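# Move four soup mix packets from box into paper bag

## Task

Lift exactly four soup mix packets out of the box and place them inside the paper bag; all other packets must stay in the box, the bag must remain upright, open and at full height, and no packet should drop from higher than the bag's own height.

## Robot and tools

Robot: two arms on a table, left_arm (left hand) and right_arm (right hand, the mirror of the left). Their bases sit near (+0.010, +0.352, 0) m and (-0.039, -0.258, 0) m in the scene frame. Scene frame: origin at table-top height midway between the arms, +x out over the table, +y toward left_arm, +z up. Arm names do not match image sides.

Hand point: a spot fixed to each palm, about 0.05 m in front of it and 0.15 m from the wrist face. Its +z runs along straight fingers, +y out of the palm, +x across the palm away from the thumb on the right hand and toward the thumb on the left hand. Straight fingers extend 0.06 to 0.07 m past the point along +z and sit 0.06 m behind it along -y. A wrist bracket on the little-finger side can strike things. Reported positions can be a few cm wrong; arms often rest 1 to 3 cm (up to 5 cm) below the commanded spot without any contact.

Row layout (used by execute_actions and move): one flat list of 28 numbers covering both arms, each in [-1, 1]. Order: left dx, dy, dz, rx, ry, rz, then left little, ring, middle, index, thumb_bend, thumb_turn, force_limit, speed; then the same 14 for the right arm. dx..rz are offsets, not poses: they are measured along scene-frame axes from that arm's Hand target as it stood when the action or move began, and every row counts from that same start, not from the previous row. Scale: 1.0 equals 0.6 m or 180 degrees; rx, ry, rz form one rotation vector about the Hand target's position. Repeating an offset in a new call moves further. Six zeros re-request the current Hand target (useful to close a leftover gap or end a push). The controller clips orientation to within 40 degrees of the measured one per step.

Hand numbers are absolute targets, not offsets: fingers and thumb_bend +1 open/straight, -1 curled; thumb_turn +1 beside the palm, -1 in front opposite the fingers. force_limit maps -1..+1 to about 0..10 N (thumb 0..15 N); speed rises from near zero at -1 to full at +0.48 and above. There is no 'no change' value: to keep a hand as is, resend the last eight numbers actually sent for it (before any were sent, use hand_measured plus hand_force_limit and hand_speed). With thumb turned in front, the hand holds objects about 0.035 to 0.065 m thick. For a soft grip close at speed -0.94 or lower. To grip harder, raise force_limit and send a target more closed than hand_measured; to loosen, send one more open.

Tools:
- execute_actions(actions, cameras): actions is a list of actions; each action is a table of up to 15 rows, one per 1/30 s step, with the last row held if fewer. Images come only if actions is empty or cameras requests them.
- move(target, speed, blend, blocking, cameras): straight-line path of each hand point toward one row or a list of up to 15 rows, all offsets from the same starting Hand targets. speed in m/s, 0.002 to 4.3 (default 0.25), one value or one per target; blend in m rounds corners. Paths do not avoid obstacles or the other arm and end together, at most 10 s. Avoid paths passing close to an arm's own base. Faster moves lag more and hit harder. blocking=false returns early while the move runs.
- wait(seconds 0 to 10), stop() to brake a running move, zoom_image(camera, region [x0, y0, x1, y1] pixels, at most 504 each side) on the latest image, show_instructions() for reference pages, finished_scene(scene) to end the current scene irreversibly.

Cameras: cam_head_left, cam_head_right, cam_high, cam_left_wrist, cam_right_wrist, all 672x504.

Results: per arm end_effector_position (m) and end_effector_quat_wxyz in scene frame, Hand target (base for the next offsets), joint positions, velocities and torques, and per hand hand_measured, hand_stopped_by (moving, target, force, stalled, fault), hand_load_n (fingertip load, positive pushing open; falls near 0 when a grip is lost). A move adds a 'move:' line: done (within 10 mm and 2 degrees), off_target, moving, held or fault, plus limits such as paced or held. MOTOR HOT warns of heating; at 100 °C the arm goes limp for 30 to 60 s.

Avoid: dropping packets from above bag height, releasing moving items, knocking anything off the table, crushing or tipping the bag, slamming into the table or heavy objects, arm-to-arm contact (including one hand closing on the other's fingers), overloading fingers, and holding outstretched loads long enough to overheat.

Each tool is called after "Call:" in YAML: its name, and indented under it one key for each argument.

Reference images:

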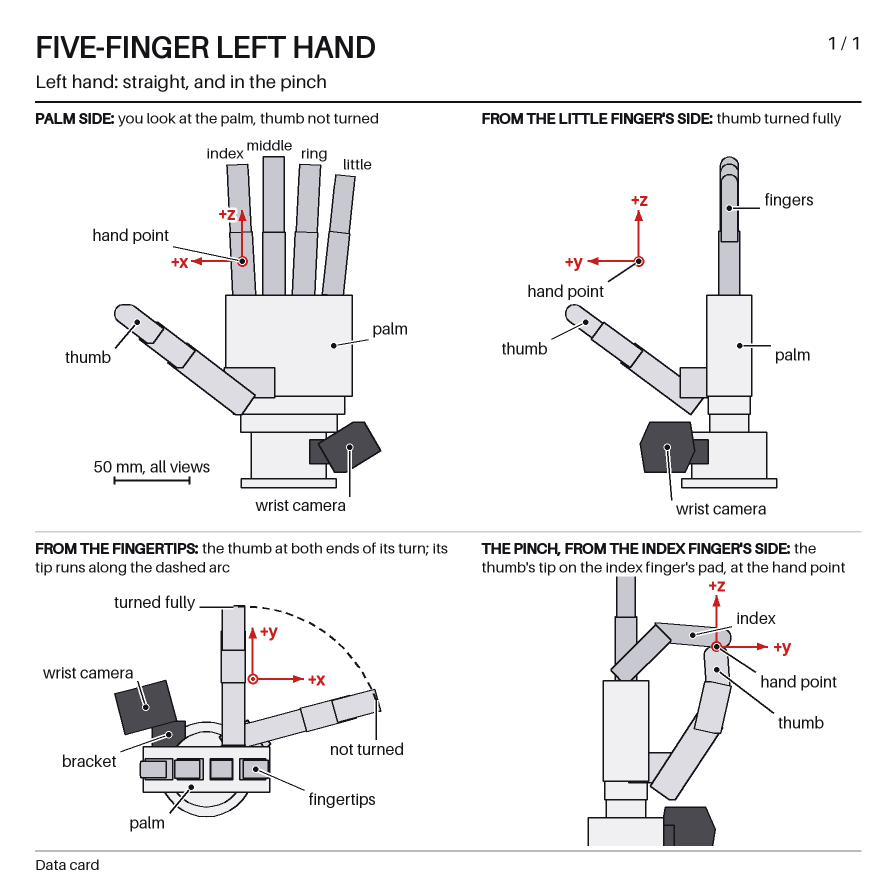

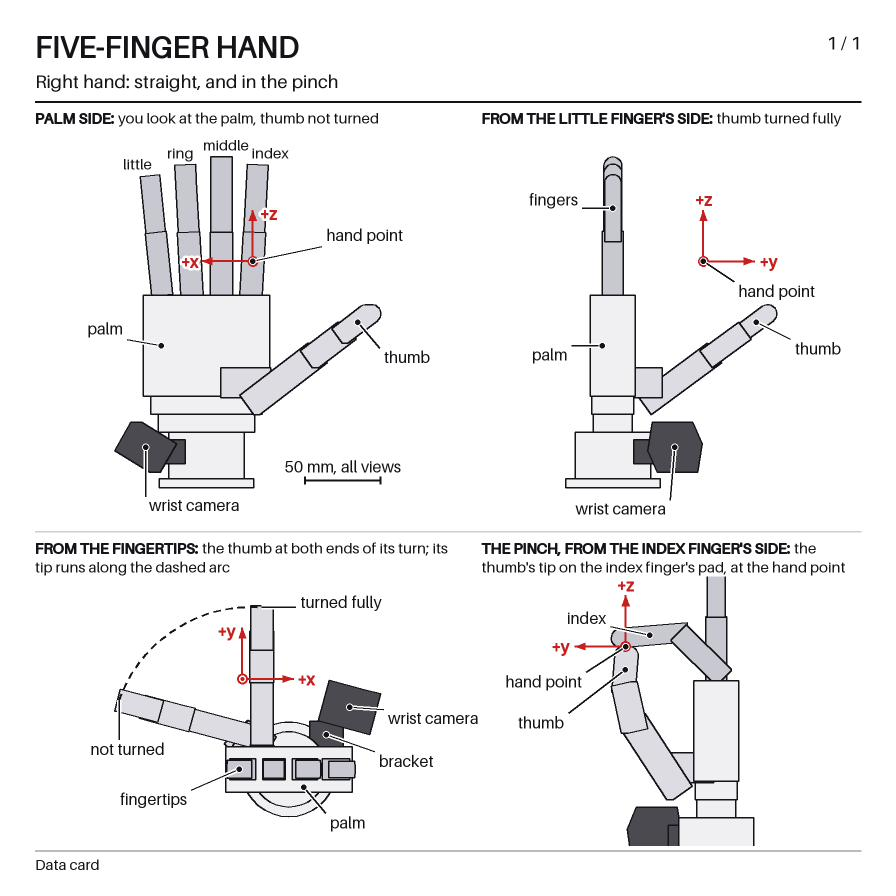

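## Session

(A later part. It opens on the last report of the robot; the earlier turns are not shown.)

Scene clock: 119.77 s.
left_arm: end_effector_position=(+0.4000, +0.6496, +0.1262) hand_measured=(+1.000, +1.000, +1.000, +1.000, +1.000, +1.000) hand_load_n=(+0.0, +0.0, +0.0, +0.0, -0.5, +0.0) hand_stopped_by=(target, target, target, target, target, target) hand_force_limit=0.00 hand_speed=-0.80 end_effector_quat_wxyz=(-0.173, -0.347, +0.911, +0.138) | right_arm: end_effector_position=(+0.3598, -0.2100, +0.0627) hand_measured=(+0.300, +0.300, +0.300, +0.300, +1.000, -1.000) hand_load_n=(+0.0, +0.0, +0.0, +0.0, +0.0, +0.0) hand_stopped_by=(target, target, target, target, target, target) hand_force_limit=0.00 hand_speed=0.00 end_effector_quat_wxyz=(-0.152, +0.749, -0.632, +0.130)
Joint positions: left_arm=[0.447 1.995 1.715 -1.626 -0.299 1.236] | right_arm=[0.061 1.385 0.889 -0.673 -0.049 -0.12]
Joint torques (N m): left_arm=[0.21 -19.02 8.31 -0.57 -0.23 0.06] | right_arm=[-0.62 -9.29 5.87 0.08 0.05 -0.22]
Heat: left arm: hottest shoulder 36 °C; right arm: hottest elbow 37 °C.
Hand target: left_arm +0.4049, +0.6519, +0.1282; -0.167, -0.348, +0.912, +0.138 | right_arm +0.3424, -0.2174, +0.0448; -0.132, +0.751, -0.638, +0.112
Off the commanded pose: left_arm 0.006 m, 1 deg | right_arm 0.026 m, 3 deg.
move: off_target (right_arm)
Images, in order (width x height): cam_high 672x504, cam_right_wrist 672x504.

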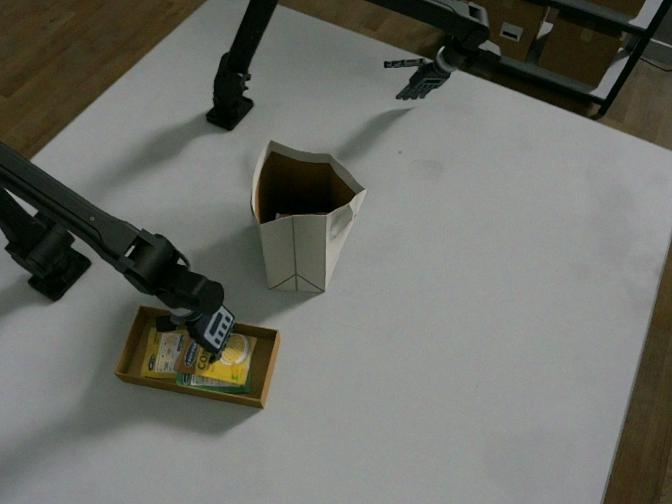

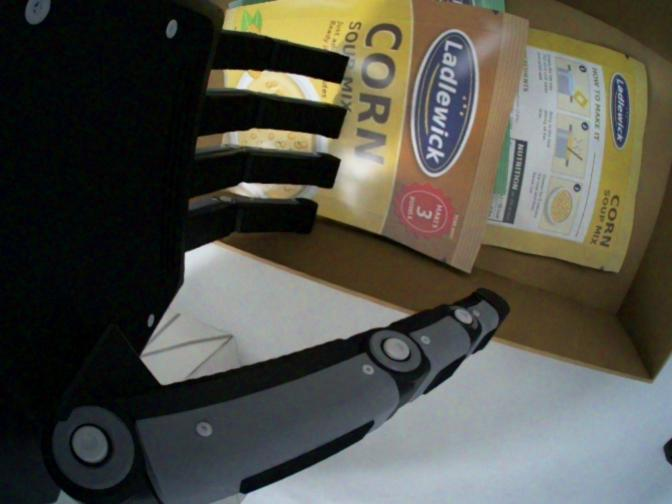

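Call:
move:
  target:
    - [0,0,0,0,0,0,1,1,1,1,1,1,0,-0.8,-0.065,-0.010,0.0,0,0,0,0.3,0.3,0.3,0.3,1,-1,0.0,0]
  cameras: ["cam_right_wrist","cam_high"]
  speed: 0.1

Call:
zoom_image:
  camera: "cam_high"
  region: [110, 290, 310, 430]

Scene clock: 121.07 s.
left_arm: end_effector_position=(+0.4000, +0.6496, +0.1262) hand_measured=(+1.000, +1.000, +1.000, +1.000, +1.000, +1.000) hand_load_n=(+0.0, +0.0, +0.0, +0.0, +0.0, +0.0) hand_stopped_by=(target, target, target, target, target, target) hand_force_limit=0.00 hand_speed=-0.80 end_effector_quat_wxyz=(-0.173, -0.347, +0.911, +0.138) | right_arm: end_effector_position=(+0.3229, -0.2183, +0.0620) hand_measured=(+0.300, +0.300, +0.300, +0.300, +1.000, -1.000) hand_load_n=(+0.0, +0.5, -0.5, +0.0, +0.0, -0.5) hand_stopped_by=(target, target, target, target, target, target) hand_force_limit=0.00 hand_speed=0.00 end_effector_quat_wxyz=(-0.153, +0.749, -0.631, +0.133)
Joint positions: left_arm=[0.447 1.995 1.715 -1.626 -0.299 1.236] | right_arm=[0.043 1.283 0.791 -0.673 -0.051 -0.137]
Joint torques (N m): left_arm=[0.85 -18.96 8.2 -0.32 -0.2 0.05] | right_arm=[-0.56 -8 5.85 -0.1 -0.05 -0.22]
Heat: left arm: hottest shoulder 36 °C; right arm: hottest elbow 37 °C.
Hand target: left_arm +0.4049, +0.6519, +0.1282; -0.167, -0.348, +0.912, +0.138 | right_arm +0.3033, -0.2233, +0.0448; -0.132, +0.751, -0.638, +0.112
Off the commanded pose: left_arm 0.006 m, 1 deg | right_arm 0.026 m, 3 deg.
move: off_target (right_arm)
Images, in order (width x height): cam_high 672x504, cam_right_wrist 672x504.

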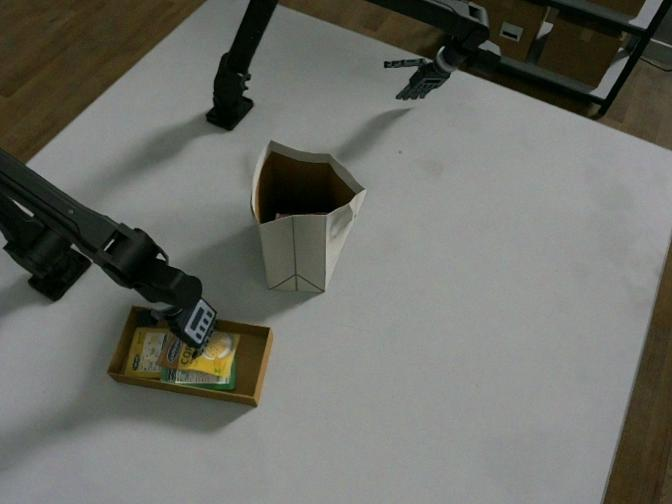

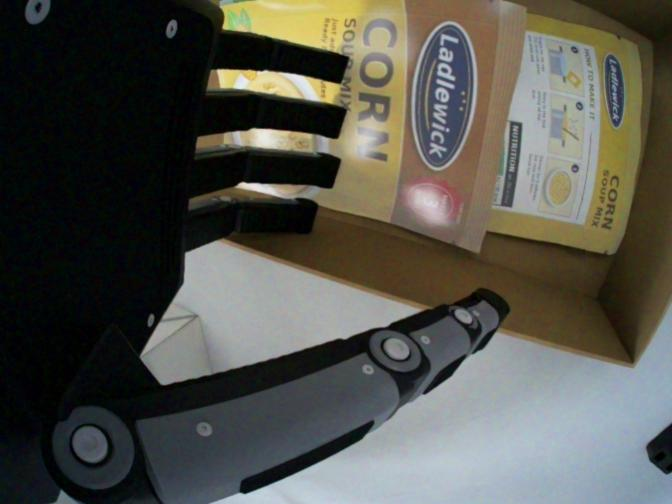

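Scaled by 2.520.

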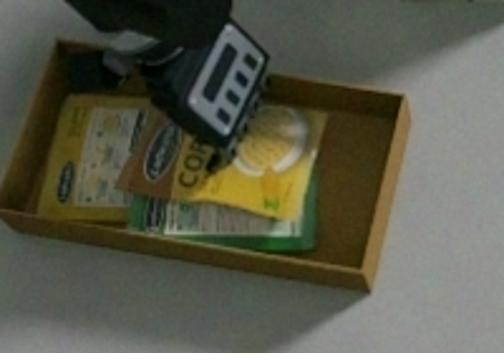

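Call:
move:
  target:
    - [0,0,0,0,0,0,1,1,1,1,1,1,0,-0.8,0.0,0.0,0.13,0,0,0,0.3,0.3,0.3,0.3,1,-1,0.0,0]
    - [0,0,0,0,0,0,1,1,1,1,1,1,0,-0.8,0.21,0.06,0.13,0,0,0,-0.05,-0.05,-0.05,-0.05,1,-1,0.0,0]
  cameras: ["cam_right_wrist","cam_high"]
  speed: 0.2

Call:
zoom_image:
  camera: "cam_high"
  region: [110, 290, 310, 430]

Scene clock: 124.73 s.
left_arm: end_effector_position=(+0.4000, +0.6496, +0.1262) hand_measured=(+1.000, +1.000, +1.000, +1.000, +1.000, +1.000) hand_load_n=(+0.0, +0.0, +0.0, +0.0, +0.0, +0.0) hand_stopped_by=(target, target, target, target, target, target) hand_force_limit=0.00 hand_speed=-0.80 end_effector_quat_wxyz=(-0.173, -0.347, +0.911, +0.138) | right_arm: end_effector_position=(+0.4097, -0.1918, +0.1123) hand_measured=(-0.050, -0.050, -0.050, -0.050, +1.000, -1.000) hand_load_n=(+0.0, +0.0, +0.0, +0.0, +0.0, +0.0) hand_stopped_by=(target, target, target, target, target, target) hand_force_limit=0.00 hand_speed=0.00 end_effector_quat_wxyz=(-0.123, +0.753, -0.638, +0.102)
Joint positions: left_arm=[0.447 1.995 1.715 -1.626 -0.299 1.236] | right_arm=[0.099 1.513 1.174 -0.914 -0.03 -0.082]
Joint torques (N m): left_arm=[0.85 -19.08 8.2 -0.28 -0.26 0.08] | right_arm=[1.14 -12.28 12.88 0.4 0.11 -0.03]
Heat: left arm: hottest shoulder 36 °C; right arm: hottest elbow 37 °C.
Hand target: left_arm +0.4049, +0.6519, +0.1282; -0.167, -0.348, +0.912, +0.138 | right_arm +0.4294, -0.1873, +0.1229; -0.132, +0.751, -0.637, +0.113
Off the commanded pose: left_arm 0.006 m, 1 deg | right_arm 0.023 m, 2 deg.
move: off_target (right_arm); target 2's new numbers were sent with right_arm's hand 0.023 m and 2 deg from that target
Images, in order (width x height): cam_high 672x504, cam_right_wrist 672x504.

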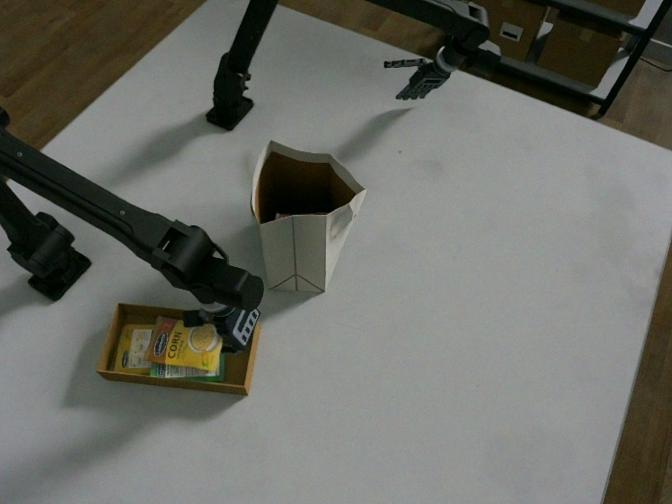

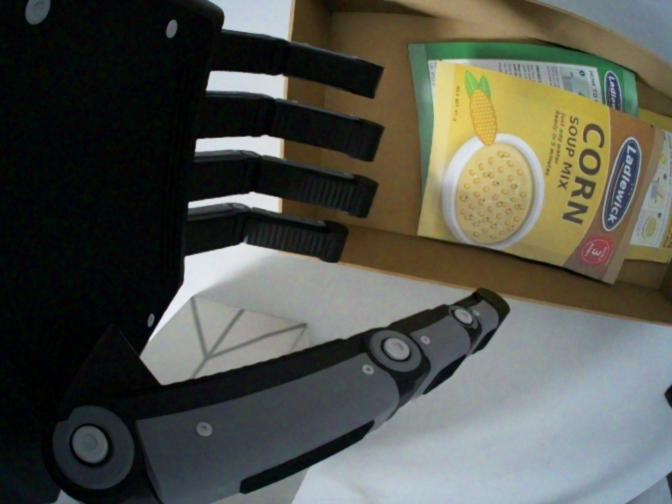

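Scaled by 2.520.

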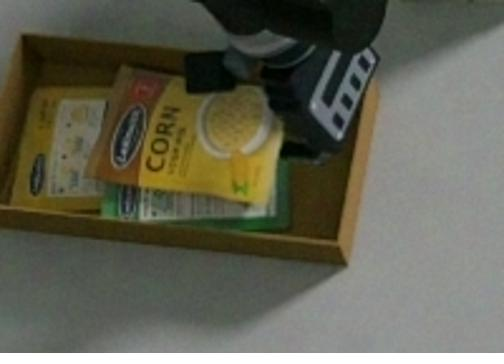

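Call:
move:
  target:
    - [0,0,0,0,0,0,1,1,1,1,1,1,0,-0.8,-0.0357,-0.026,-0.112,0,0,0.0,-0.05,-0.05,-0.05,-0.05,1,-1,0.0,0]
  cameras: ["cam_right_wrist","cam_high"]
  speed: 0.15

Call:
zoom_image:
  camera: "cam_high"
  region: [90, 280, 290, 410]

Call:
zoom_image:
  camera: "cam_right_wrist"
  region: [200, 0, 600, 320]

Scene clock: 131.33 s.
left_arm: end_effector_position=(+0.4000, +0.6496, +0.1262) hand_measured=(+1.000, +1.000, +1.000, +1.000, +1.000, +1.000) hand_load_n=(+0.0, +0.0, +0.0, +0.0, +0.0, +0.0) hand_stopped_by=(target, target, target, target, target, target) hand_force_limit=0.00 hand_speed=-0.80 end_effector_quat_wxyz=(-0.173, -0.347, +0.911, +0.138) | right_arm: end_effector_position=(+0.4080, -0.2003, +0.0637) hand_measured=(-0.050, -0.050, -0.050, -0.050, +1.000, -1.000) hand_load_n=(+0.0, +0.0, +0.0, +0.0, +0.0, +0.0) hand_stopped_by=(target, target, target, target, target, target) hand_force_limit=0.00 hand_speed=0.00 end_effector_quat_wxyz=(-0.134, +0.749, -0.638, +0.115)
Joint positions: left_arm=[0.447 1.995 1.715 -1.626 -0.299 1.236] | right_arm=[0.081 1.535 1.058 -0.739 -0.033 -0.093]
Joint torques (N m): left_arm=[0.91 -19.55 8.2 -0.39 -0.24 0.06] | right_arm=[-0.15 -12.16 7.94 0.96 -0.15 -0.24]
Heat: left arm: hottest shoulder 36 °C; right arm: hottest elbow 38 °C.
Hand target: left_arm +0.4049, +0.6519, +0.1282; -0.167, -0.348, +0.912, +0.138 | right_arm +0.4081, -0.2031, +0.0558; -0.132, +0.750, -0.638, +0.113
Off the commanded pose: left_arm 0.006 m, 1 deg | right_arm 0.008 m, 0 deg.
move: done
Images, in order (width x height): cam_high 672x504, cam_right_wrist 672x504.

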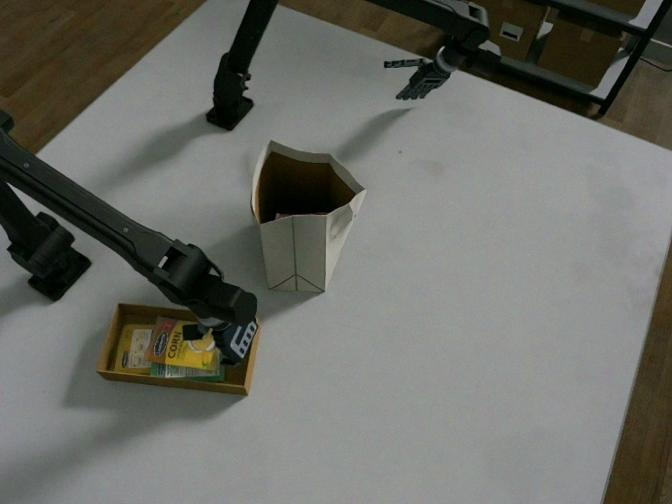

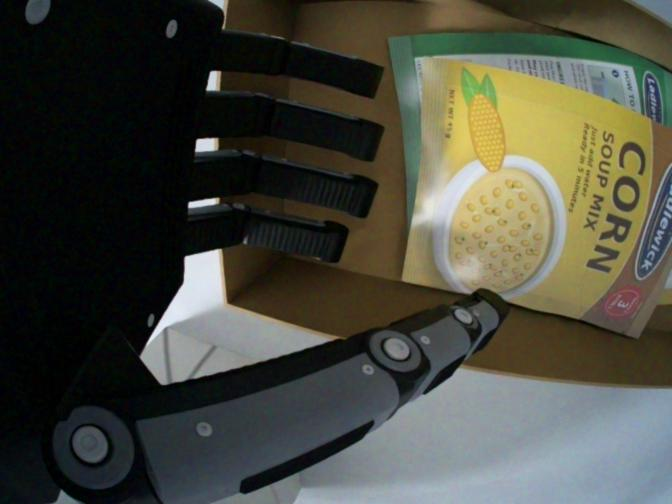

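Scaled by 2.520.

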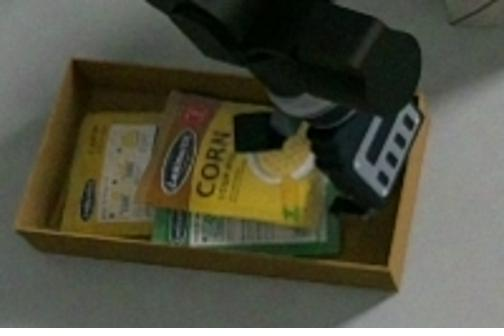

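Scaled by 1.260 from the camera's 672x504 image, which has a finer 960x720 frame.

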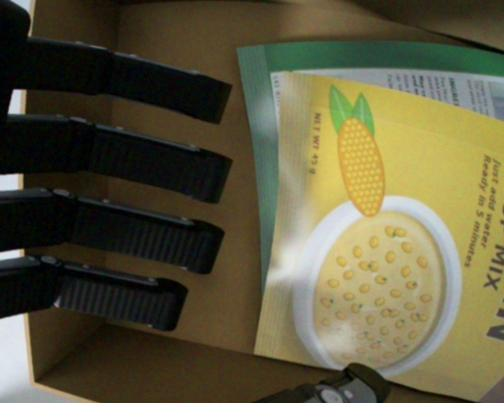

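Call:
move:
  target:
    - [0,0,0,0,0,0,1,1,1,1,1,1,0,-0.8,0,0,-0.023,0,0,0.0,-0.05,-0.05,-0.05,-0.05,1,-1,0.0,0]
    - [0,0,0,0,0,0,1,1,1,1,1,1,0,-0.8,-0.06,-0.01,-0.023,0,0,0.0,-0.05,-0.05,-0.05,-0.05,1,-1,0.0,0]
  cameras: ["cam_right_wrist","cam_high"]
  speed: 0.12

Call:
zoom_image:
  camera: "cam_high"
  region: [90, 280, 290, 410]

Call:
zoom_image:
  camera: "cam_right_wrist"
  region: [200, 0, 600, 320]

Scene clock: 133.53 s.
left_arm: end_effector_position=(+0.4000, +0.6496, +0.1262) hand_measured=(+1.000, +1.000, +1.000, +1.000, +1.000, +1.000) hand_load_n=(+0.0, +0.0, +0.0, +0.0, +0.0, +0.0) hand_stopped_by=(target, target, target, target, target, target) hand_force_limit=0.00 hand_speed=-0.80 end_effector_quat_wxyz=(-0.173, -0.347, +0.911, +0.138) | right_arm: end_effector_position=(+0.3729, -0.2056, +0.0445) hand_measured=(-0.050, -0.050, -0.050, -0.050, +1.000, -1.000) hand_load_n=(+0.0, +0.0, +0.0, +0.0, +0.0, +0.0) hand_stopped_by=(target, target, target, target, target, target) hand_force_limit=0.00 hand_speed=0.00 end_effector_quat_wxyz=(-0.131, +0.751, -0.638, +0.111)
Joint positions: left_arm=[0.447 1.995 1.715 -1.626 -0.299 1.236] | right_arm=[0.073 1.482 0.942 -0.688 -0.037 -0.103]
Joint torques (N m): left_arm=[0.62 -19.9 8.23 -0.49 -0.12 0.03] | right_arm=[-0.38 -12.28 7.24 0.98 -0.12 -0.2]
Heat: left arm: hottest shoulder 36 °C; right arm: hottest elbow 38 °C.
Hand target: left_arm +0.4049, +0.6519, +0.1282; -0.167, -0.348, +0.912, +0.138 | right_arm +0.3720, -0.2090, +0.0419; -0.132, +0.751, -0.638, +0.113
Off the commanded pose: left_arm 0.006 m, 1 deg | right_arm 0.004 m, 0 deg.
move: done
Images, in order (width x height): cam_high 672x504, cam_right_wrist 672x504.

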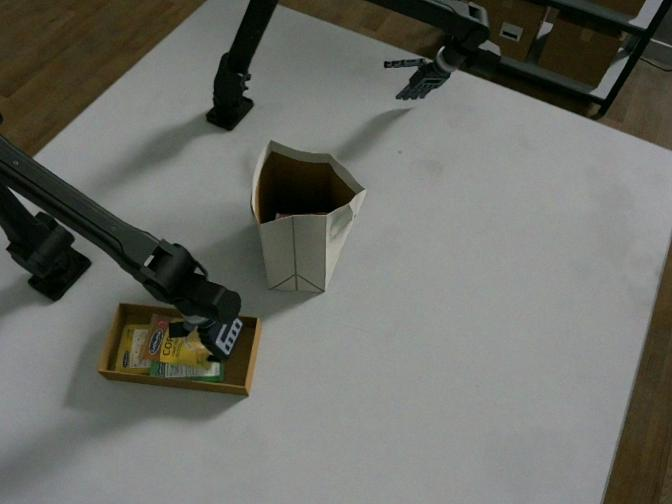

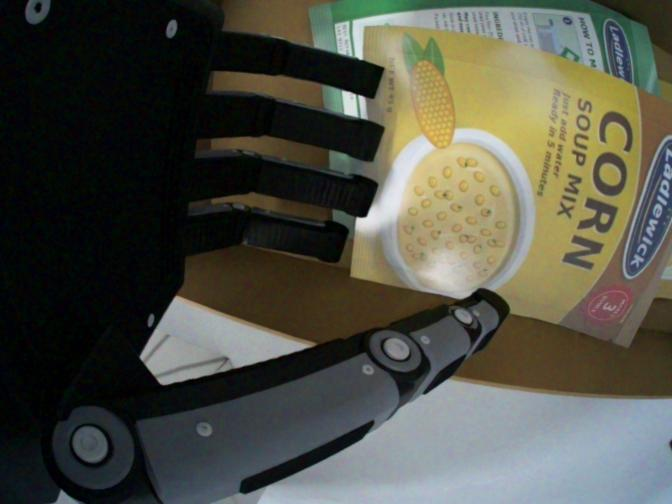

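Scaled by 2.520.

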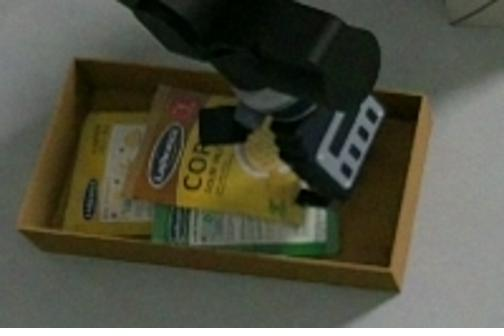

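Scaled by 1.260 from the camera's 672x504 image, which has a finer 960x720 frame.

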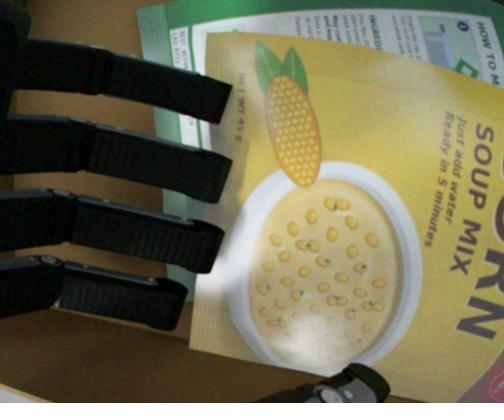

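Call:
move:
  target:
    - [0,0,0,0,0,0,1,1,1,1,1,1,0,-0.8,0.03,0.004,0.01,0,0,0.0,-0.05,-0.05,-0.05,-0.05,1,-1,0.0,0]
    - [0,0,0,0,0,0,1,1,1,1,1,1,0,-0.8,0.03,0.004,-0.03,0,0,0.0,-0.05,-0.05,-0.05,-0.05,1,-1,0.0,0]
  cameras: ["cam_right_wrist"]
  speed: 0.12

Call:
zoom_image:
  camera: "cam_right_wrist"
  region: [200, 0, 600, 320]

Scene clock: 135.40 s.
left_arm: end_effector_position=(+0.4000, +0.6496, +0.1262) hand_measured=(+1.000, +1.000, +1.000, +1.000, +1.000, +1.000) hand_load_n=(+0.0, +0.0, +0.0, +0.0, +0.0, +0.0) hand_stopped_by=(target, target, target, target, target, target) hand_force_limit=0.00 hand_speed=-0.80 end_effector_quat_wxyz=(-0.173, -0.347, +0.911, +0.138) | right_arm: end_effector_position=(+0.3843, -0.2048, +0.0315) hand_measured=(-0.050, -0.050, -0.050, -0.050, +1.000, -1.000) hand_load_n=(+0.0, -1.5, -0.5, +0.0, +0.5, +0.0) hand_stopped_by=(target, target, target, target, target, target) hand_force_limit=0.00 hand_speed=0.00 end_effector_quat_wxyz=(-0.135, +0.750, -0.637, +0.115)
Joint positions: left_arm=[0.447 1.995 1.715 -1.626 -0.299 1.236] | right_arm=[0.073 1.522 0.946 -0.64 -0.038 -0.103]
Joint torques (N m): left_arm=[0.73 -19.19 8.34 -0.34 -0.25 0.06] | right_arm=[-0.09 -9.99 8.87 0.87 -0.04 -0.2]
Heat: left arm: hottest shoulder 36 °C; right arm: hottest elbow 38 °C.
Hand target: left_arm +0.4049, +0.6519, +0.1282; -0.167, -0.348, +0.912, +0.138 | right_arm +0.3901, -0.2066, +0.0239; -0.132, +0.751, -0.638, +0.113
Off the commanded pose: left_arm 0.006 m, 1 deg | right_arm 0.010 m, 0 deg.
move: done
Images, in order (width x height): cam_right_wrist 672x504.

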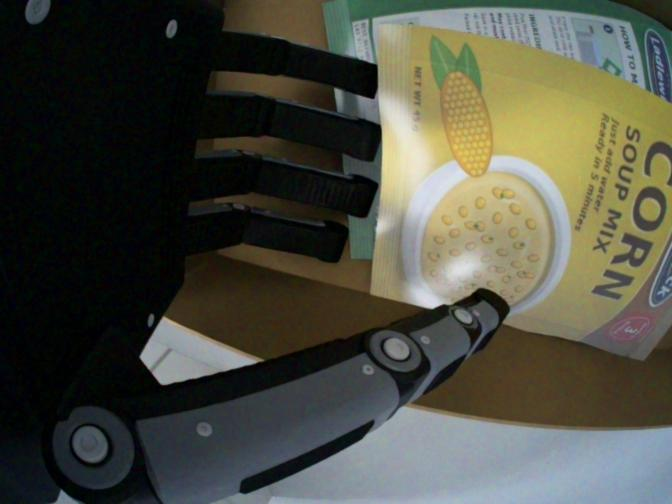

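Scaled by 1.260 from the camera's 672x504 image, which has a finer 960x720 frame.

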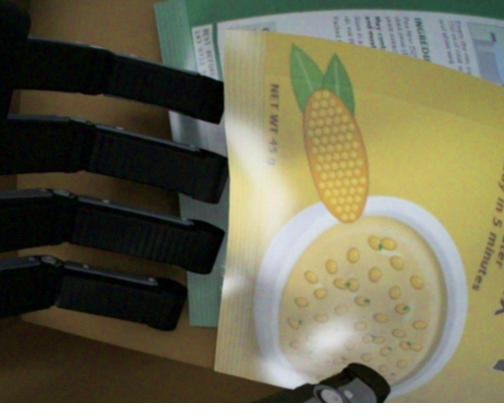

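Call:
move:
  target:
    - [0,0,0,0,0,0,1,1,1,1,1,1,0,-0.8,-0.08,-0.013,0.0,0,0,0.0,-0.05,-0.05,-0.05,-0.05,1,-1,0.0,0]
  cameras: ["cam_right_wrist","cam_high"]
  speed: 0.12

Call:
zoom_image:
  camera: "cam_right_wrist"
  region: [200, 0, 600, 320]

Scene clock: 136.63 s.
left_arm: end_effector_position=(+0.4000, +0.6496, +0.1262) hand_measured=(+1.000, +1.000, +1.000, +1.000, +1.000, +1.000) hand_load_n=(+0.0, +0.0, +0.0, +0.0, +0.0, +0.0) hand_stopped_by=(target, target, target, target, target, target) hand_force_limit=0.00 hand_speed=-0.80 end_effector_quat_wxyz=(-0.173, -0.347, +0.911, +0.138) | right_arm: end_effector_position=(+0.3507, -0.2101, +0.0316) hand_measured=(-0.050, -0.050, -0.050, -0.050, +1.000, -1.000) hand_load_n=(+0.0, +0.0, +0.0, +0.0, +0.0, +0.0) hand_stopped_by=(target, target, target, target, target, target) hand_force_limit=0.00 hand_speed=0.00 end_effector_quat_wxyz=(-0.139, +0.750, -0.636, +0.119)
Joint positions: left_arm=[0.447 1.995 1.715 -1.626 -0.299 1.236] | right_arm=[0.064 1.432 0.846 -0.62 -0.042 -0.114]
Joint torques (N m): left_arm=[1.73 -19.55 8.25 -0.34 -0.2 0.03] | right_arm=[-0.44 -10.75 6.19 0.59 -0.08 -0.2]
Heat: left arm: hottest shoulder 36 °C; right arm: hottest elbow 38 °C.
Hand target: left_arm +0.4049, +0.6519, +0.1282; -0.167, -0.348, +0.912, +0.138 | right_arm +0.3419, -0.2144, +0.0239; -0.132, +0.750, -0.638, +0.113
Off the commanded pose: left_arm 0.006 m, 1 deg | right_arm 0.012 m, 1 deg.
move: off_target (right_arm)
Images, in order (width x height): cam_high 672x504, cam_right_wrist 672x504.

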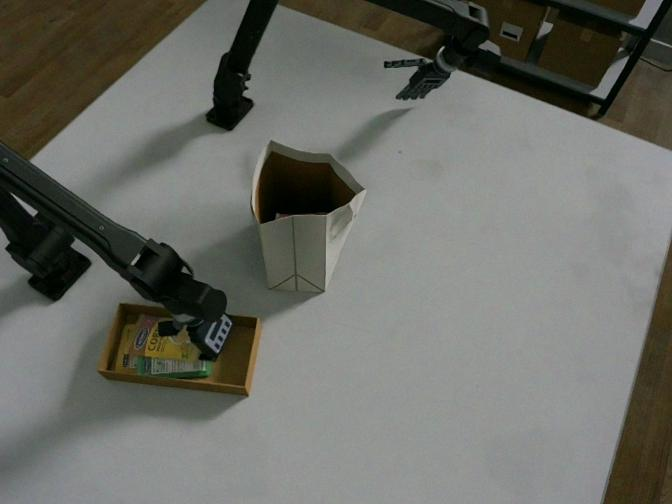

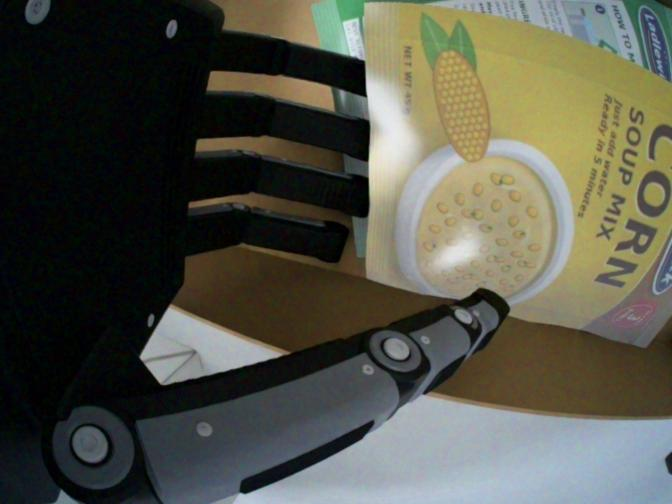

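Scaled by 1.260 from the camera's 672x504 image, which has a finer 960x720 frame.

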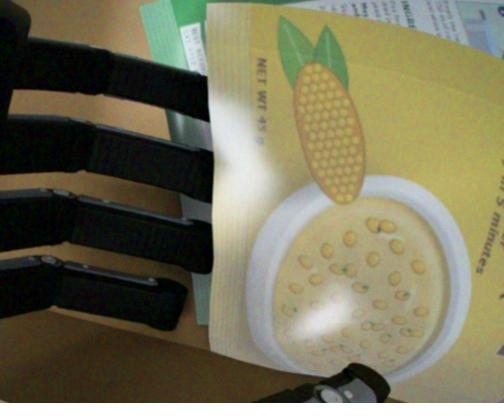

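Call:
move:
  target:
    - [0,0,0,0,0,0,1,1,1,1,1,1,0,-0.8,-0.09,-0.013,-0.01,0,0,0.0,-0.05,-0.05,-0.05,-0.05,1,-1,0.0,0]
  cameras: ["cam_right_wrist","cam_high"]
  speed: 0.12

Call:
zoom_image:
  camera: "cam_high"
  region: [90, 280, 290, 410]

Scene clock: 137.87 s.
left_arm: end_effector_position=(+0.4000, +0.6496, +0.1262) hand_measured=(+1.000, +1.000, +1.000, +1.000, +1.000, +1.000) hand_load_n=(+0.0, +0.0, +0.0, +0.0, +0.0, +0.0) hand_stopped_by=(target, target, target, target, target, target) hand_force_limit=0.00 hand_speed=-0.80 end_effector_quat_wxyz=(-0.173, -0.347, +0.911, +0.138) | right_arm: end_effector_position=(+0.3032, -0.2181, +0.0306) hand_measured=(-0.050, -0.050, -0.050, -0.050, +1.000, -1.000) hand_load_n=(+0.0, -0.5, -0.5, +0.0, +0.0, +0.0) hand_stopped_by=(target, target, target, target, target, target) hand_force_limit=0.00 hand_speed=0.00 end_effector_quat_wxyz=(-0.145, +0.750, -0.632, +0.127)
Joint positions: left_arm=[0.447 1.995 1.715 -1.626 -0.299 1.236] | right_arm=[0.046 1.294 0.707 -0.599 -0.048 -0.135]
Joint torques (N m): left_arm=[1.26 -19.49 8.28 -0.36 -0.17 0.08] | right_arm=[-0.67 -7.94 5.65 0.34 -0.1 -0.14]
Heat: left arm: hottest shoulder 36 °C; right arm: hottest elbow 37 °C.
Hand target: left_arm +0.4049, +0.6519, +0.1282; -0.167, -0.348, +0.912, +0.138 | right_arm +0.2879, -0.2222, +0.0179; -0.132, +0.751, -0.638, +0.113
Off the commanded pose: left_arm 0.006 m, 1 deg | right_arm 0.020 m, 2 deg.
move: off_target (right_arm)
Images, in order (width x height): cam_high 672x504, cam_right_wrist 672x504.

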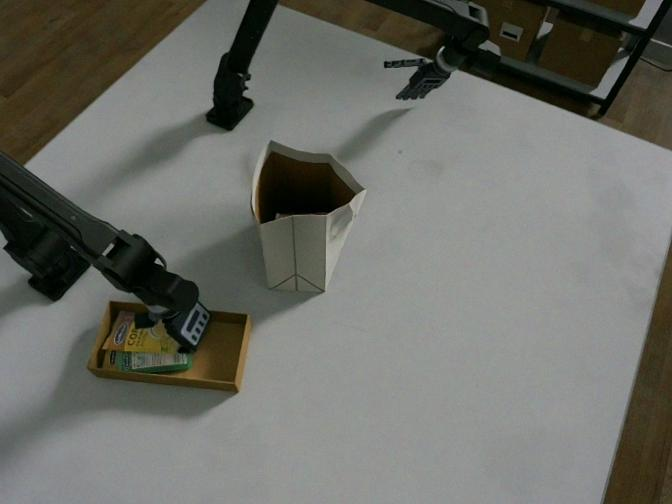

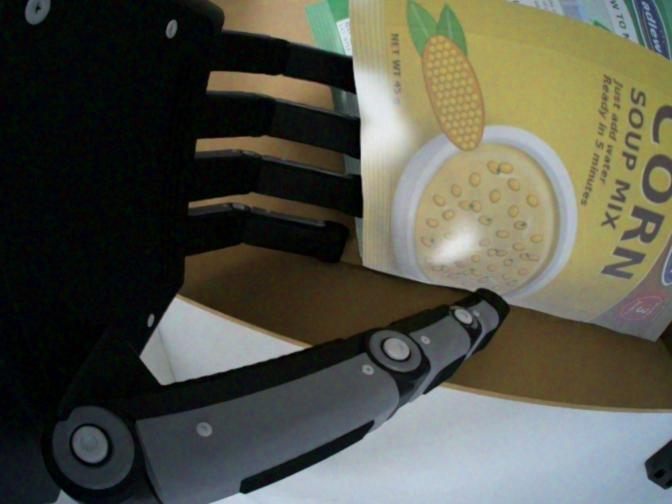

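Scaled by 2.520.

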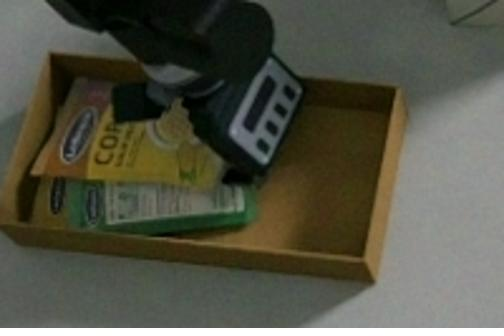

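Call:
move:
  target:
    - [0,0,0,0,0,0,1,1,1,1,1,1,0,-0.8,-0.065,-0.01,-0.005,0,0,0.0,-0.05,-0.05,-0.05,-0.05,1,-1,0.0,0]
  cameras: ["cam_right_wrist","cam_high"]
  speed: 0.12

Call:
zoom_image:
  camera: "cam_high"
  region: [70, 280, 270, 410]

Scene clock: 139.10 s.
left_arm: end_effector_position=(+0.4000, +0.6496, +0.1262) hand_measured=(+1.000, +1.000, +1.000, +1.000, +1.000, +1.000) hand_load_n=(+0.0, +0.0, +0.0, +0.0, +0.0, +0.0) hand_stopped_by=(target, target, target, target, target, target) hand_force_limit=0.00 hand_speed=-0.80 end_effector_quat_wxyz=(-0.173, -0.347, +0.911, +0.138) | right_arm: end_effector_position=(+0.2703, -0.2243, +0.0301) hand_measured=(-0.050, -0.050, -0.050, -0.050, +1.000, -1.000) hand_load_n=(+0.0, -0.5, -1.0, +0.0, +0.0, +0.0) hand_stopped_by=(target, target, target, target, target, target) hand_force_limit=0.00 hand_speed=0.00 end_effector_quat_wxyz=(-0.152, +0.750, -0.630, +0.134)
Joint positions: left_arm=[0.447 1.995 1.715 -1.626 -0.299 1.236] | right_arm=[0.028 1.184 0.614 -0.596 -0.055 -0.153]
Joint torques (N m): left_arm=[1.2 -19.37 8.02 -0.55 -0.23 0.1] | right_arm=[-0.56 -6.36 5.5 -0.27 -0.09 -0.13]
Heat: left arm: hottest shoulder 36 °C; right arm: hottest elbow 37 °C.
Hand target: left_arm +0.4049, +0.6519, +0.1282; -0.167, -0.348, +0.912, +0.138 | right_arm +0.2489, -0.2282, +0.0149; -0.132, +0.751, -0.637, +0.113
Off the commanded pose: left_arm 0.006 m, 1 deg | right_arm 0.027 m, 3 deg.
move: off_target (right_arm)
Images, in order (width x height): cam_high 672x504, cam_right_wrist 672x504.

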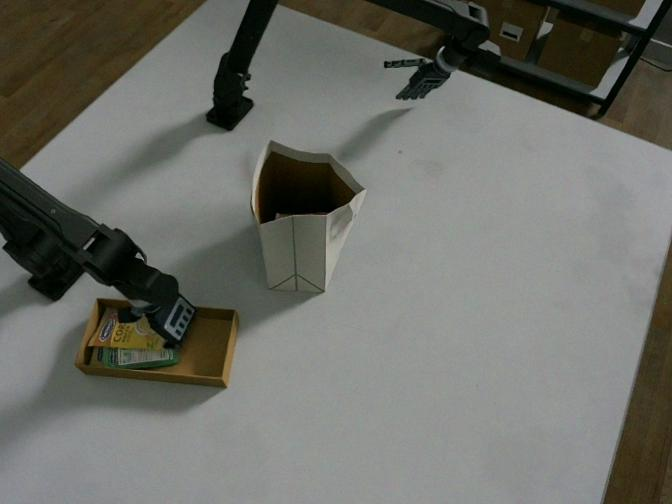

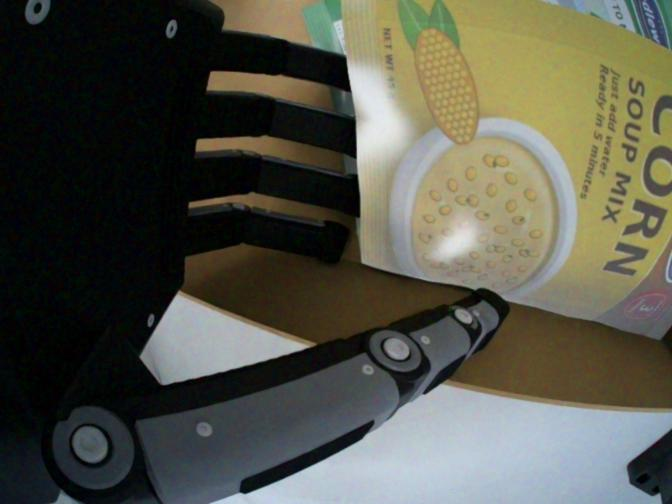

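Scaled by 2.520.

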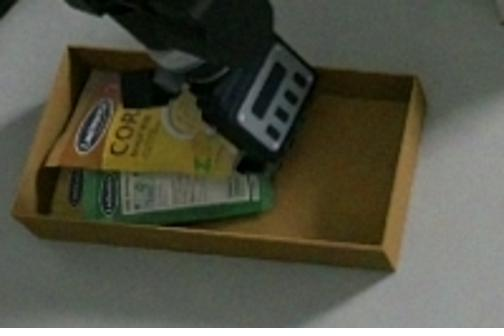

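Call:
move:
  target:
    - [0,0,0,0,0,0,1,1,1,1,1,1,0,-0.8,0.02,0.003,0.025,0,0,0.0,-0.05,-0.05,-0.05,-0.05,1,-1,0.0,0]
    - [0,0,0,0,0,0,1,1,1,1,1,1,0,-0.8,-0.05,-0.007,0.02,0,0,0.0,-0.05,-0.05,-0.05,-0.05,1,-1,0.0,0]
  cameras: ["cam_right_wrist","cam_high"]
  speed: 0.2

Call:
zoom_image:
  camera: "cam_high"
  region: [70, 280, 270, 410]

Scene clock: 141.23 s.
left_arm: end_effector_position=(+0.4000, +0.6496, +0.1262) hand_measured=(+1.000, +1.000, +1.000, +1.000, +1.000, +1.000) hand_load_n=(+0.0, +0.0, +0.0, +0.0, +0.0, +0.0) hand_stopped_by=(target, target, target, target, target, target) hand_force_limit=0.00 hand_speed=-0.80 end_effector_quat_wxyz=(-0.173, -0.347, +0.911, +0.138) | right_arm: end_effector_position=(+0.2324, -0.2295, +0.0336) hand_measured=(-0.050, -0.050, -0.050, -0.050, +1.000, -1.000) hand_load_n=(+0.0, +0.0, +0.0, +0.0, -0.5, -0.5) hand_stopped_by=(target, target, target, target, target, target) hand_force_limit=0.00 hand_speed=0.00 end_effector_quat_wxyz=(-0.144, +0.750, -0.634, +0.125)
Joint positions: left_arm=[0.447 1.995 1.715 -1.626 -0.299 1.236] | right_arm=[0.01 1.075 0.552 -0.67 -0.061 -0.166]
Joint torques (N m): left_arm=[0.67 -18.96 7.99 -0.44 -0.24 0.07] | right_arm=[-0.56 -5.54 6.68 -0.2 -0.12 -0.23]
Heat: left arm: hottest shoulder 37 °C; right arm: hottest elbow 37 °C.
Hand target: left_arm +0.4049, +0.6519, +0.1282; -0.167, -0.348, +0.912, +0.138 | right_arm +0.2189, -0.2324, +0.0269; -0.132, +0.751, -0.637, +0.113
Off the commanded pose: left_arm 0.006 m, 1 deg | right_arm 0.015 m, 2 deg.
move: off_target (right_arm)
Images, in order (width x height): cam_high 672x504, cam_right_wrist 672x504.

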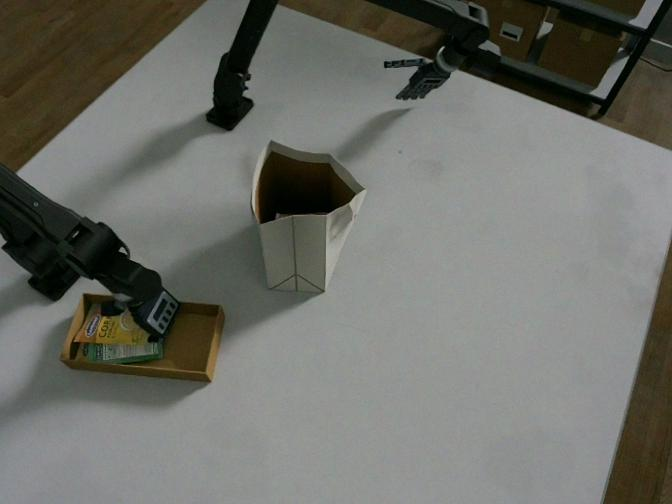

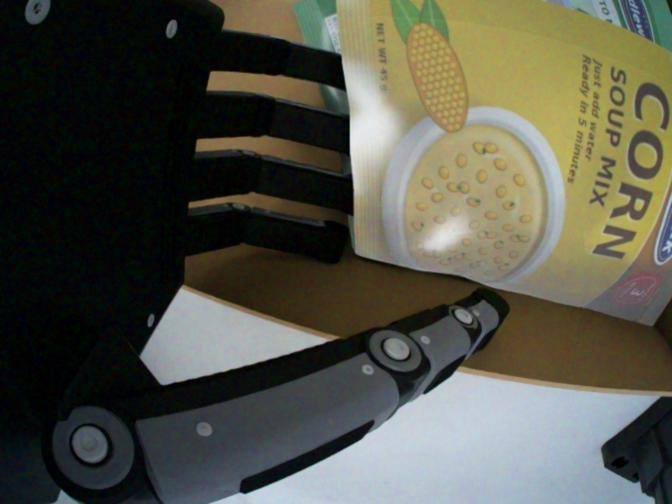

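Scaled by 2.520.

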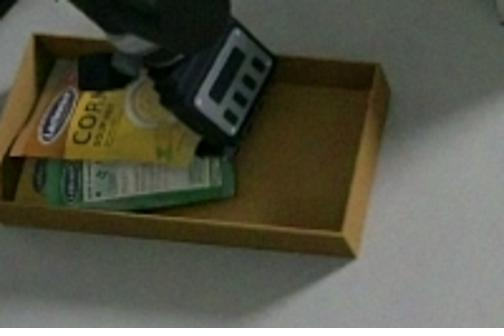

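Call:
move:
  target:
    - [0,0,0,0,0,0,1,1,1,1,1,1,0,-0.8,0,0,0,0,0,0.0,-0.2,-0.2,-0.2,-0.2,1,-1,-0.2,-0.1]
  cameras: ["cam_right_wrist"]
  speed: 0.1

Call:
zoom_image:
  camera: "cam_right_wrist"
  region: [200, 0, 600, 320]

Scene clock: 142.37 s.
left_arm: end_effector_position=(+0.4000, +0.6496, +0.1262) hand_measured=(+1.000, +1.000, +1.000, +1.000, +1.000, +1.000) hand_load_n=(+0.0, +0.0, +0.0, +0.0, +0.0, +0.0) hand_stopped_by=(target, target, target, target, target, target) hand_force_limit=0.00 hand_speed=-0.80 end_effector_quat_wxyz=(-0.173, -0.347, +0.911, +0.138) | right_arm: end_effector_position=(+0.2304, -0.2300, +0.0325) hand_measured=(-0.200, -0.200, -0.200, -0.200, +1.000, -1.000) hand_load_n=(+0.0, -0.5, +0.0, +0.0, -0.5, -0.5) hand_stopped_by=(target, target, target, target, target, target) hand_force_limit=-0.20 hand_speed=-0.10 end_effector_quat_wxyz=(-0.142, +0.750, -0.635, +0.123)
Joint positions: left_arm=[0.447 1.995 1.715 -1.626 -0.299 1.236] | right_arm=[0.008 1.075 0.549 -0.672 -0.061 -0.167]
Joint torques (N m): left_arm=[1.14 -20.25 8.32 -0.46 -0.25 0.09] | right_arm=[-0.38 -5.25 6.94 -0.17 -0.1 -0.22]
Heat: left arm: hottest shoulder 37 °C; right arm: hottest elbow 37 °C.
Hand target: left_arm +0.4049, +0.6519, +0.1282; -0.167, -0.348, +0.912, +0.138 | right_arm +0.2190, -0.2324, +0.0269; -0.132, +0.751, -0.638, +0.113
Off the commanded pose: left_arm 0.006 m, 1 deg | right_arm 0.013 m, 2 deg.
move: off_target (right_arm)
Images, in order (width x height): cam_right_wrist 672x504.

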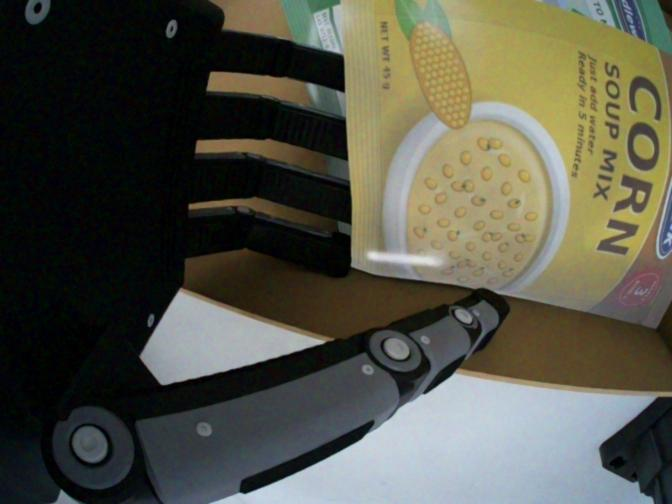

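Scaled by 1.260 from the camera's 672x504 image, which has a finer 960x720 frame.

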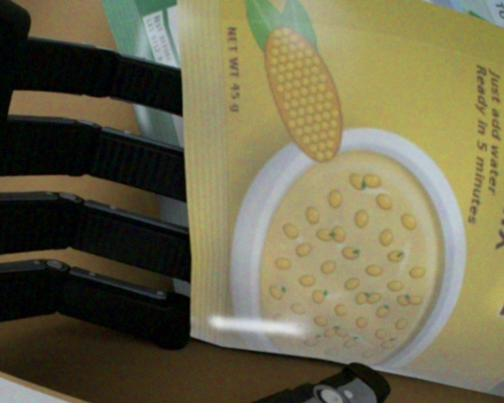

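Call:
move:
  target:
    - [0,0,0,0,0,0,1,1,1,1,1,1,0,-0.8,0,0,0.01,0,0,0.0,-0.2,-0.2,-0.2,-0.2,0.1,-1,-0.2,-0.3]
  cameras: ["cam_right_wrist"]
  speed: 0.1

Call:
zoom_image:
  camera: "cam_right_wrist"
  region: [200, 0, 600, 320]

Scene clock: 143.83 s.
left_arm: end_effector_position=(+0.4000, +0.6496, +0.1262) hand_measured=(+1.000, +1.000, +1.000, +1.000, +1.000, +1.000) hand_load_n=(+0.0, +0.0, +0.0, +0.0, +0.0, +0.0) hand_stopped_by=(target, target, target, target, target, target) hand_force_limit=0.00 hand_speed=-0.80 end_effector_quat_wxyz=(-0.173, -0.347, +0.911, +0.138) | right_arm: end_effector_position=(+0.2249, -0.2301, +0.0338) hand_measured=(-0.200, -0.200, -0.200, -0.200, +0.100, -1.000) hand_load_n=(+0.0, -0.5, +0.0, +0.5, -0.5, +0.0) hand_stopped_by=(target, target, target, target, target, target) hand_force_limit=-0.20 hand_speed=-0.30 end_effector_quat_wxyz=(-0.137, +0.751, -0.636, +0.118)
Joint positions: left_arm=[0.447 1.995 1.715 -1.626 -0.299 1.236] | right_arm=[0.008 1.066 0.549 -0.696 -0.061 -0.167]
Joint torques (N m): left_arm=[0.91 -18.96 8.24 -0.39 -0.24 0.07] | right_arm=[-0.32 -5.3 7.79 -0.03 -0.08 -0.18]
Heat: left arm: hottest shoulder 37 °C; right arm: hottest elbow 37 °C.
Hand target: left_arm +0.4049, +0.6519, +0.1282; -0.167, -0.348, +0.912, +0.138 | right_arm +0.2189, -0.2324, +0.0329; -0.132, +0.751, -0.638, +0.113
Off the commanded pose: left_arm 0.006 m, 1 deg | right_arm 0.006 m, 1 deg.
move: done
Images, in order (width x height): cam_right_wrist 672x504.

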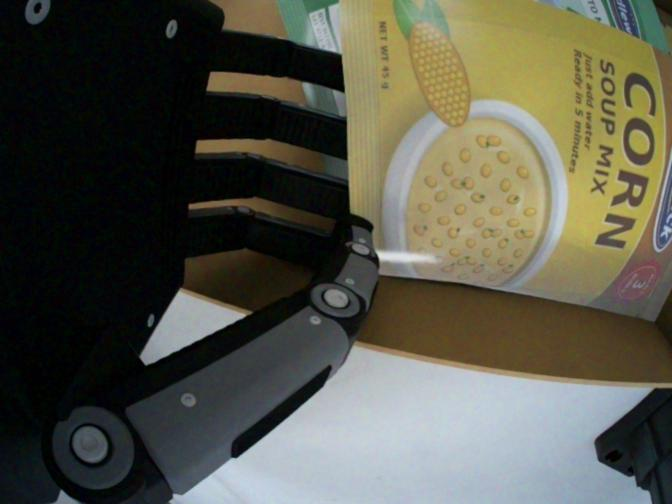

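Scaled by 1.260 from the camera's 672x504 image, which has a finer 960x720 frame.

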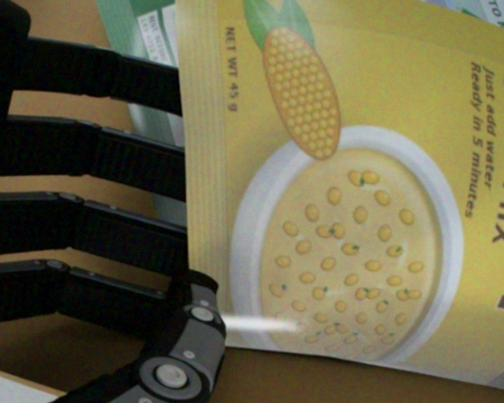

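Call:
move:
  target:
    - [0,0,0,0,0,0,1,1,1,1,1,1,0,-0.8,0,0,0.0,0,0,0.0,-0.2,-0.2,-0.2,-0.2,0.9,-1,-0.2,0.0]
    - [0,0,0,0,0,0,1,1,1,1,1,1,0,-0.8,0.0,0,0.03,0,0,0.0,-0.2,-0.2,-0.2,-0.2,0.9,-1,-0.2,0.0]
  cameras: ["cam_right_wrist"]
  speed: 0.1

Call:
zoom_image:
  camera: "cam_right_wrist"
  region: [200, 0, 600, 320]

Scene clock: 147.17 s.
left_arm: end_effector_position=(+0.4000, +0.6496, +0.1262) hand_measured=(+1.000, +1.000, +1.000, +1.000, +1.000, +1.000) hand_load_n=(+0.0, +0.0, +0.0, +0.0, +0.0, -0.5) hand_stopped_by=(target, target, target, target, target, target) hand_force_limit=0.00 hand_speed=-0.80 end_effector_quat_wxyz=(-0.173, -0.347, +0.911, +0.138) | right_arm: end_effector_position=(+0.2099, -0.2300, +0.0393) hand_measured=(-0.200, -0.200, -0.200, -0.200, +0.900, -1.000) hand_load_n=(+0.0, +0.0, +0.0, +0.5, -0.5, -0.5) hand_stopped_by=(target, target, target, target, target, target) hand_force_limit=-0.20 hand_speed=0.00 end_effector_quat_wxyz=(-0.126, +0.752, -0.638, +0.105)
Joint positions: left_arm=[0.447 1.995 1.715 -1.626 -0.299 1.236] | right_arm=[0.007 1.034 0.549 -0.762 -0.061 -0.167]
Joint torques (N m): left_arm=[0.5 -18.37 8.18 -0.32 -0.3 0.07] | right_arm=[0.09 -5.25 10.58 -0.21 -0.09 -0.19]
Heat: left arm: hottest shoulder 37 °C; right arm: hottest elbow 37 °C.
Hand target: left_arm +0.4049, +0.6519, +0.1282; -0.167, -0.348, +0.912, +0.138 | right_arm +0.2190, -0.2324, +0.0509; -0.132, +0.751, -0.638, +0.113
Off the commanded pose: left_arm 0.006 m, 1 deg | right_arm 0.015 m, 1 deg.
move: off_target (right_arm)
Images, in order (width x height): cam_right_wrist 672x504.

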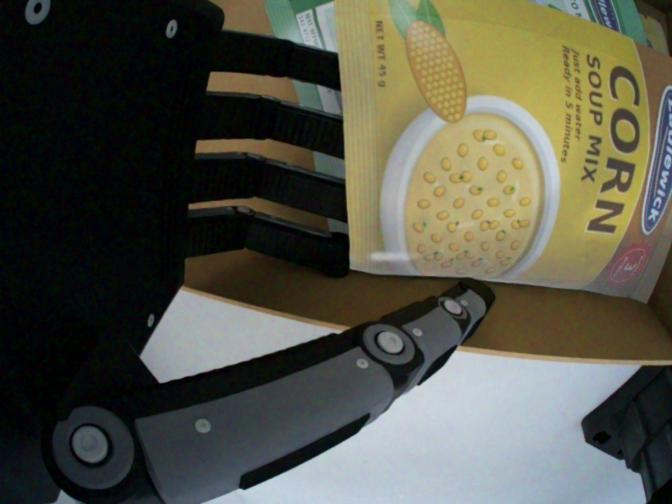

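Scaled by 1.260 from the camera's 672x504 image, which has a finer 960x720 frame.

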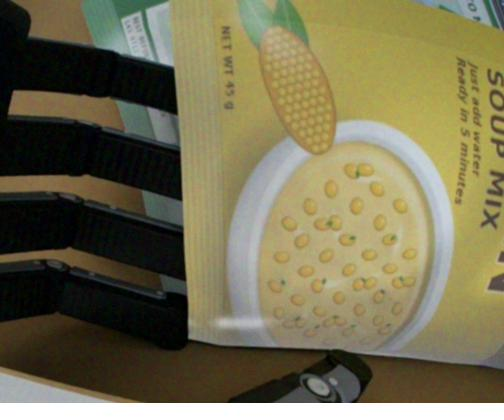

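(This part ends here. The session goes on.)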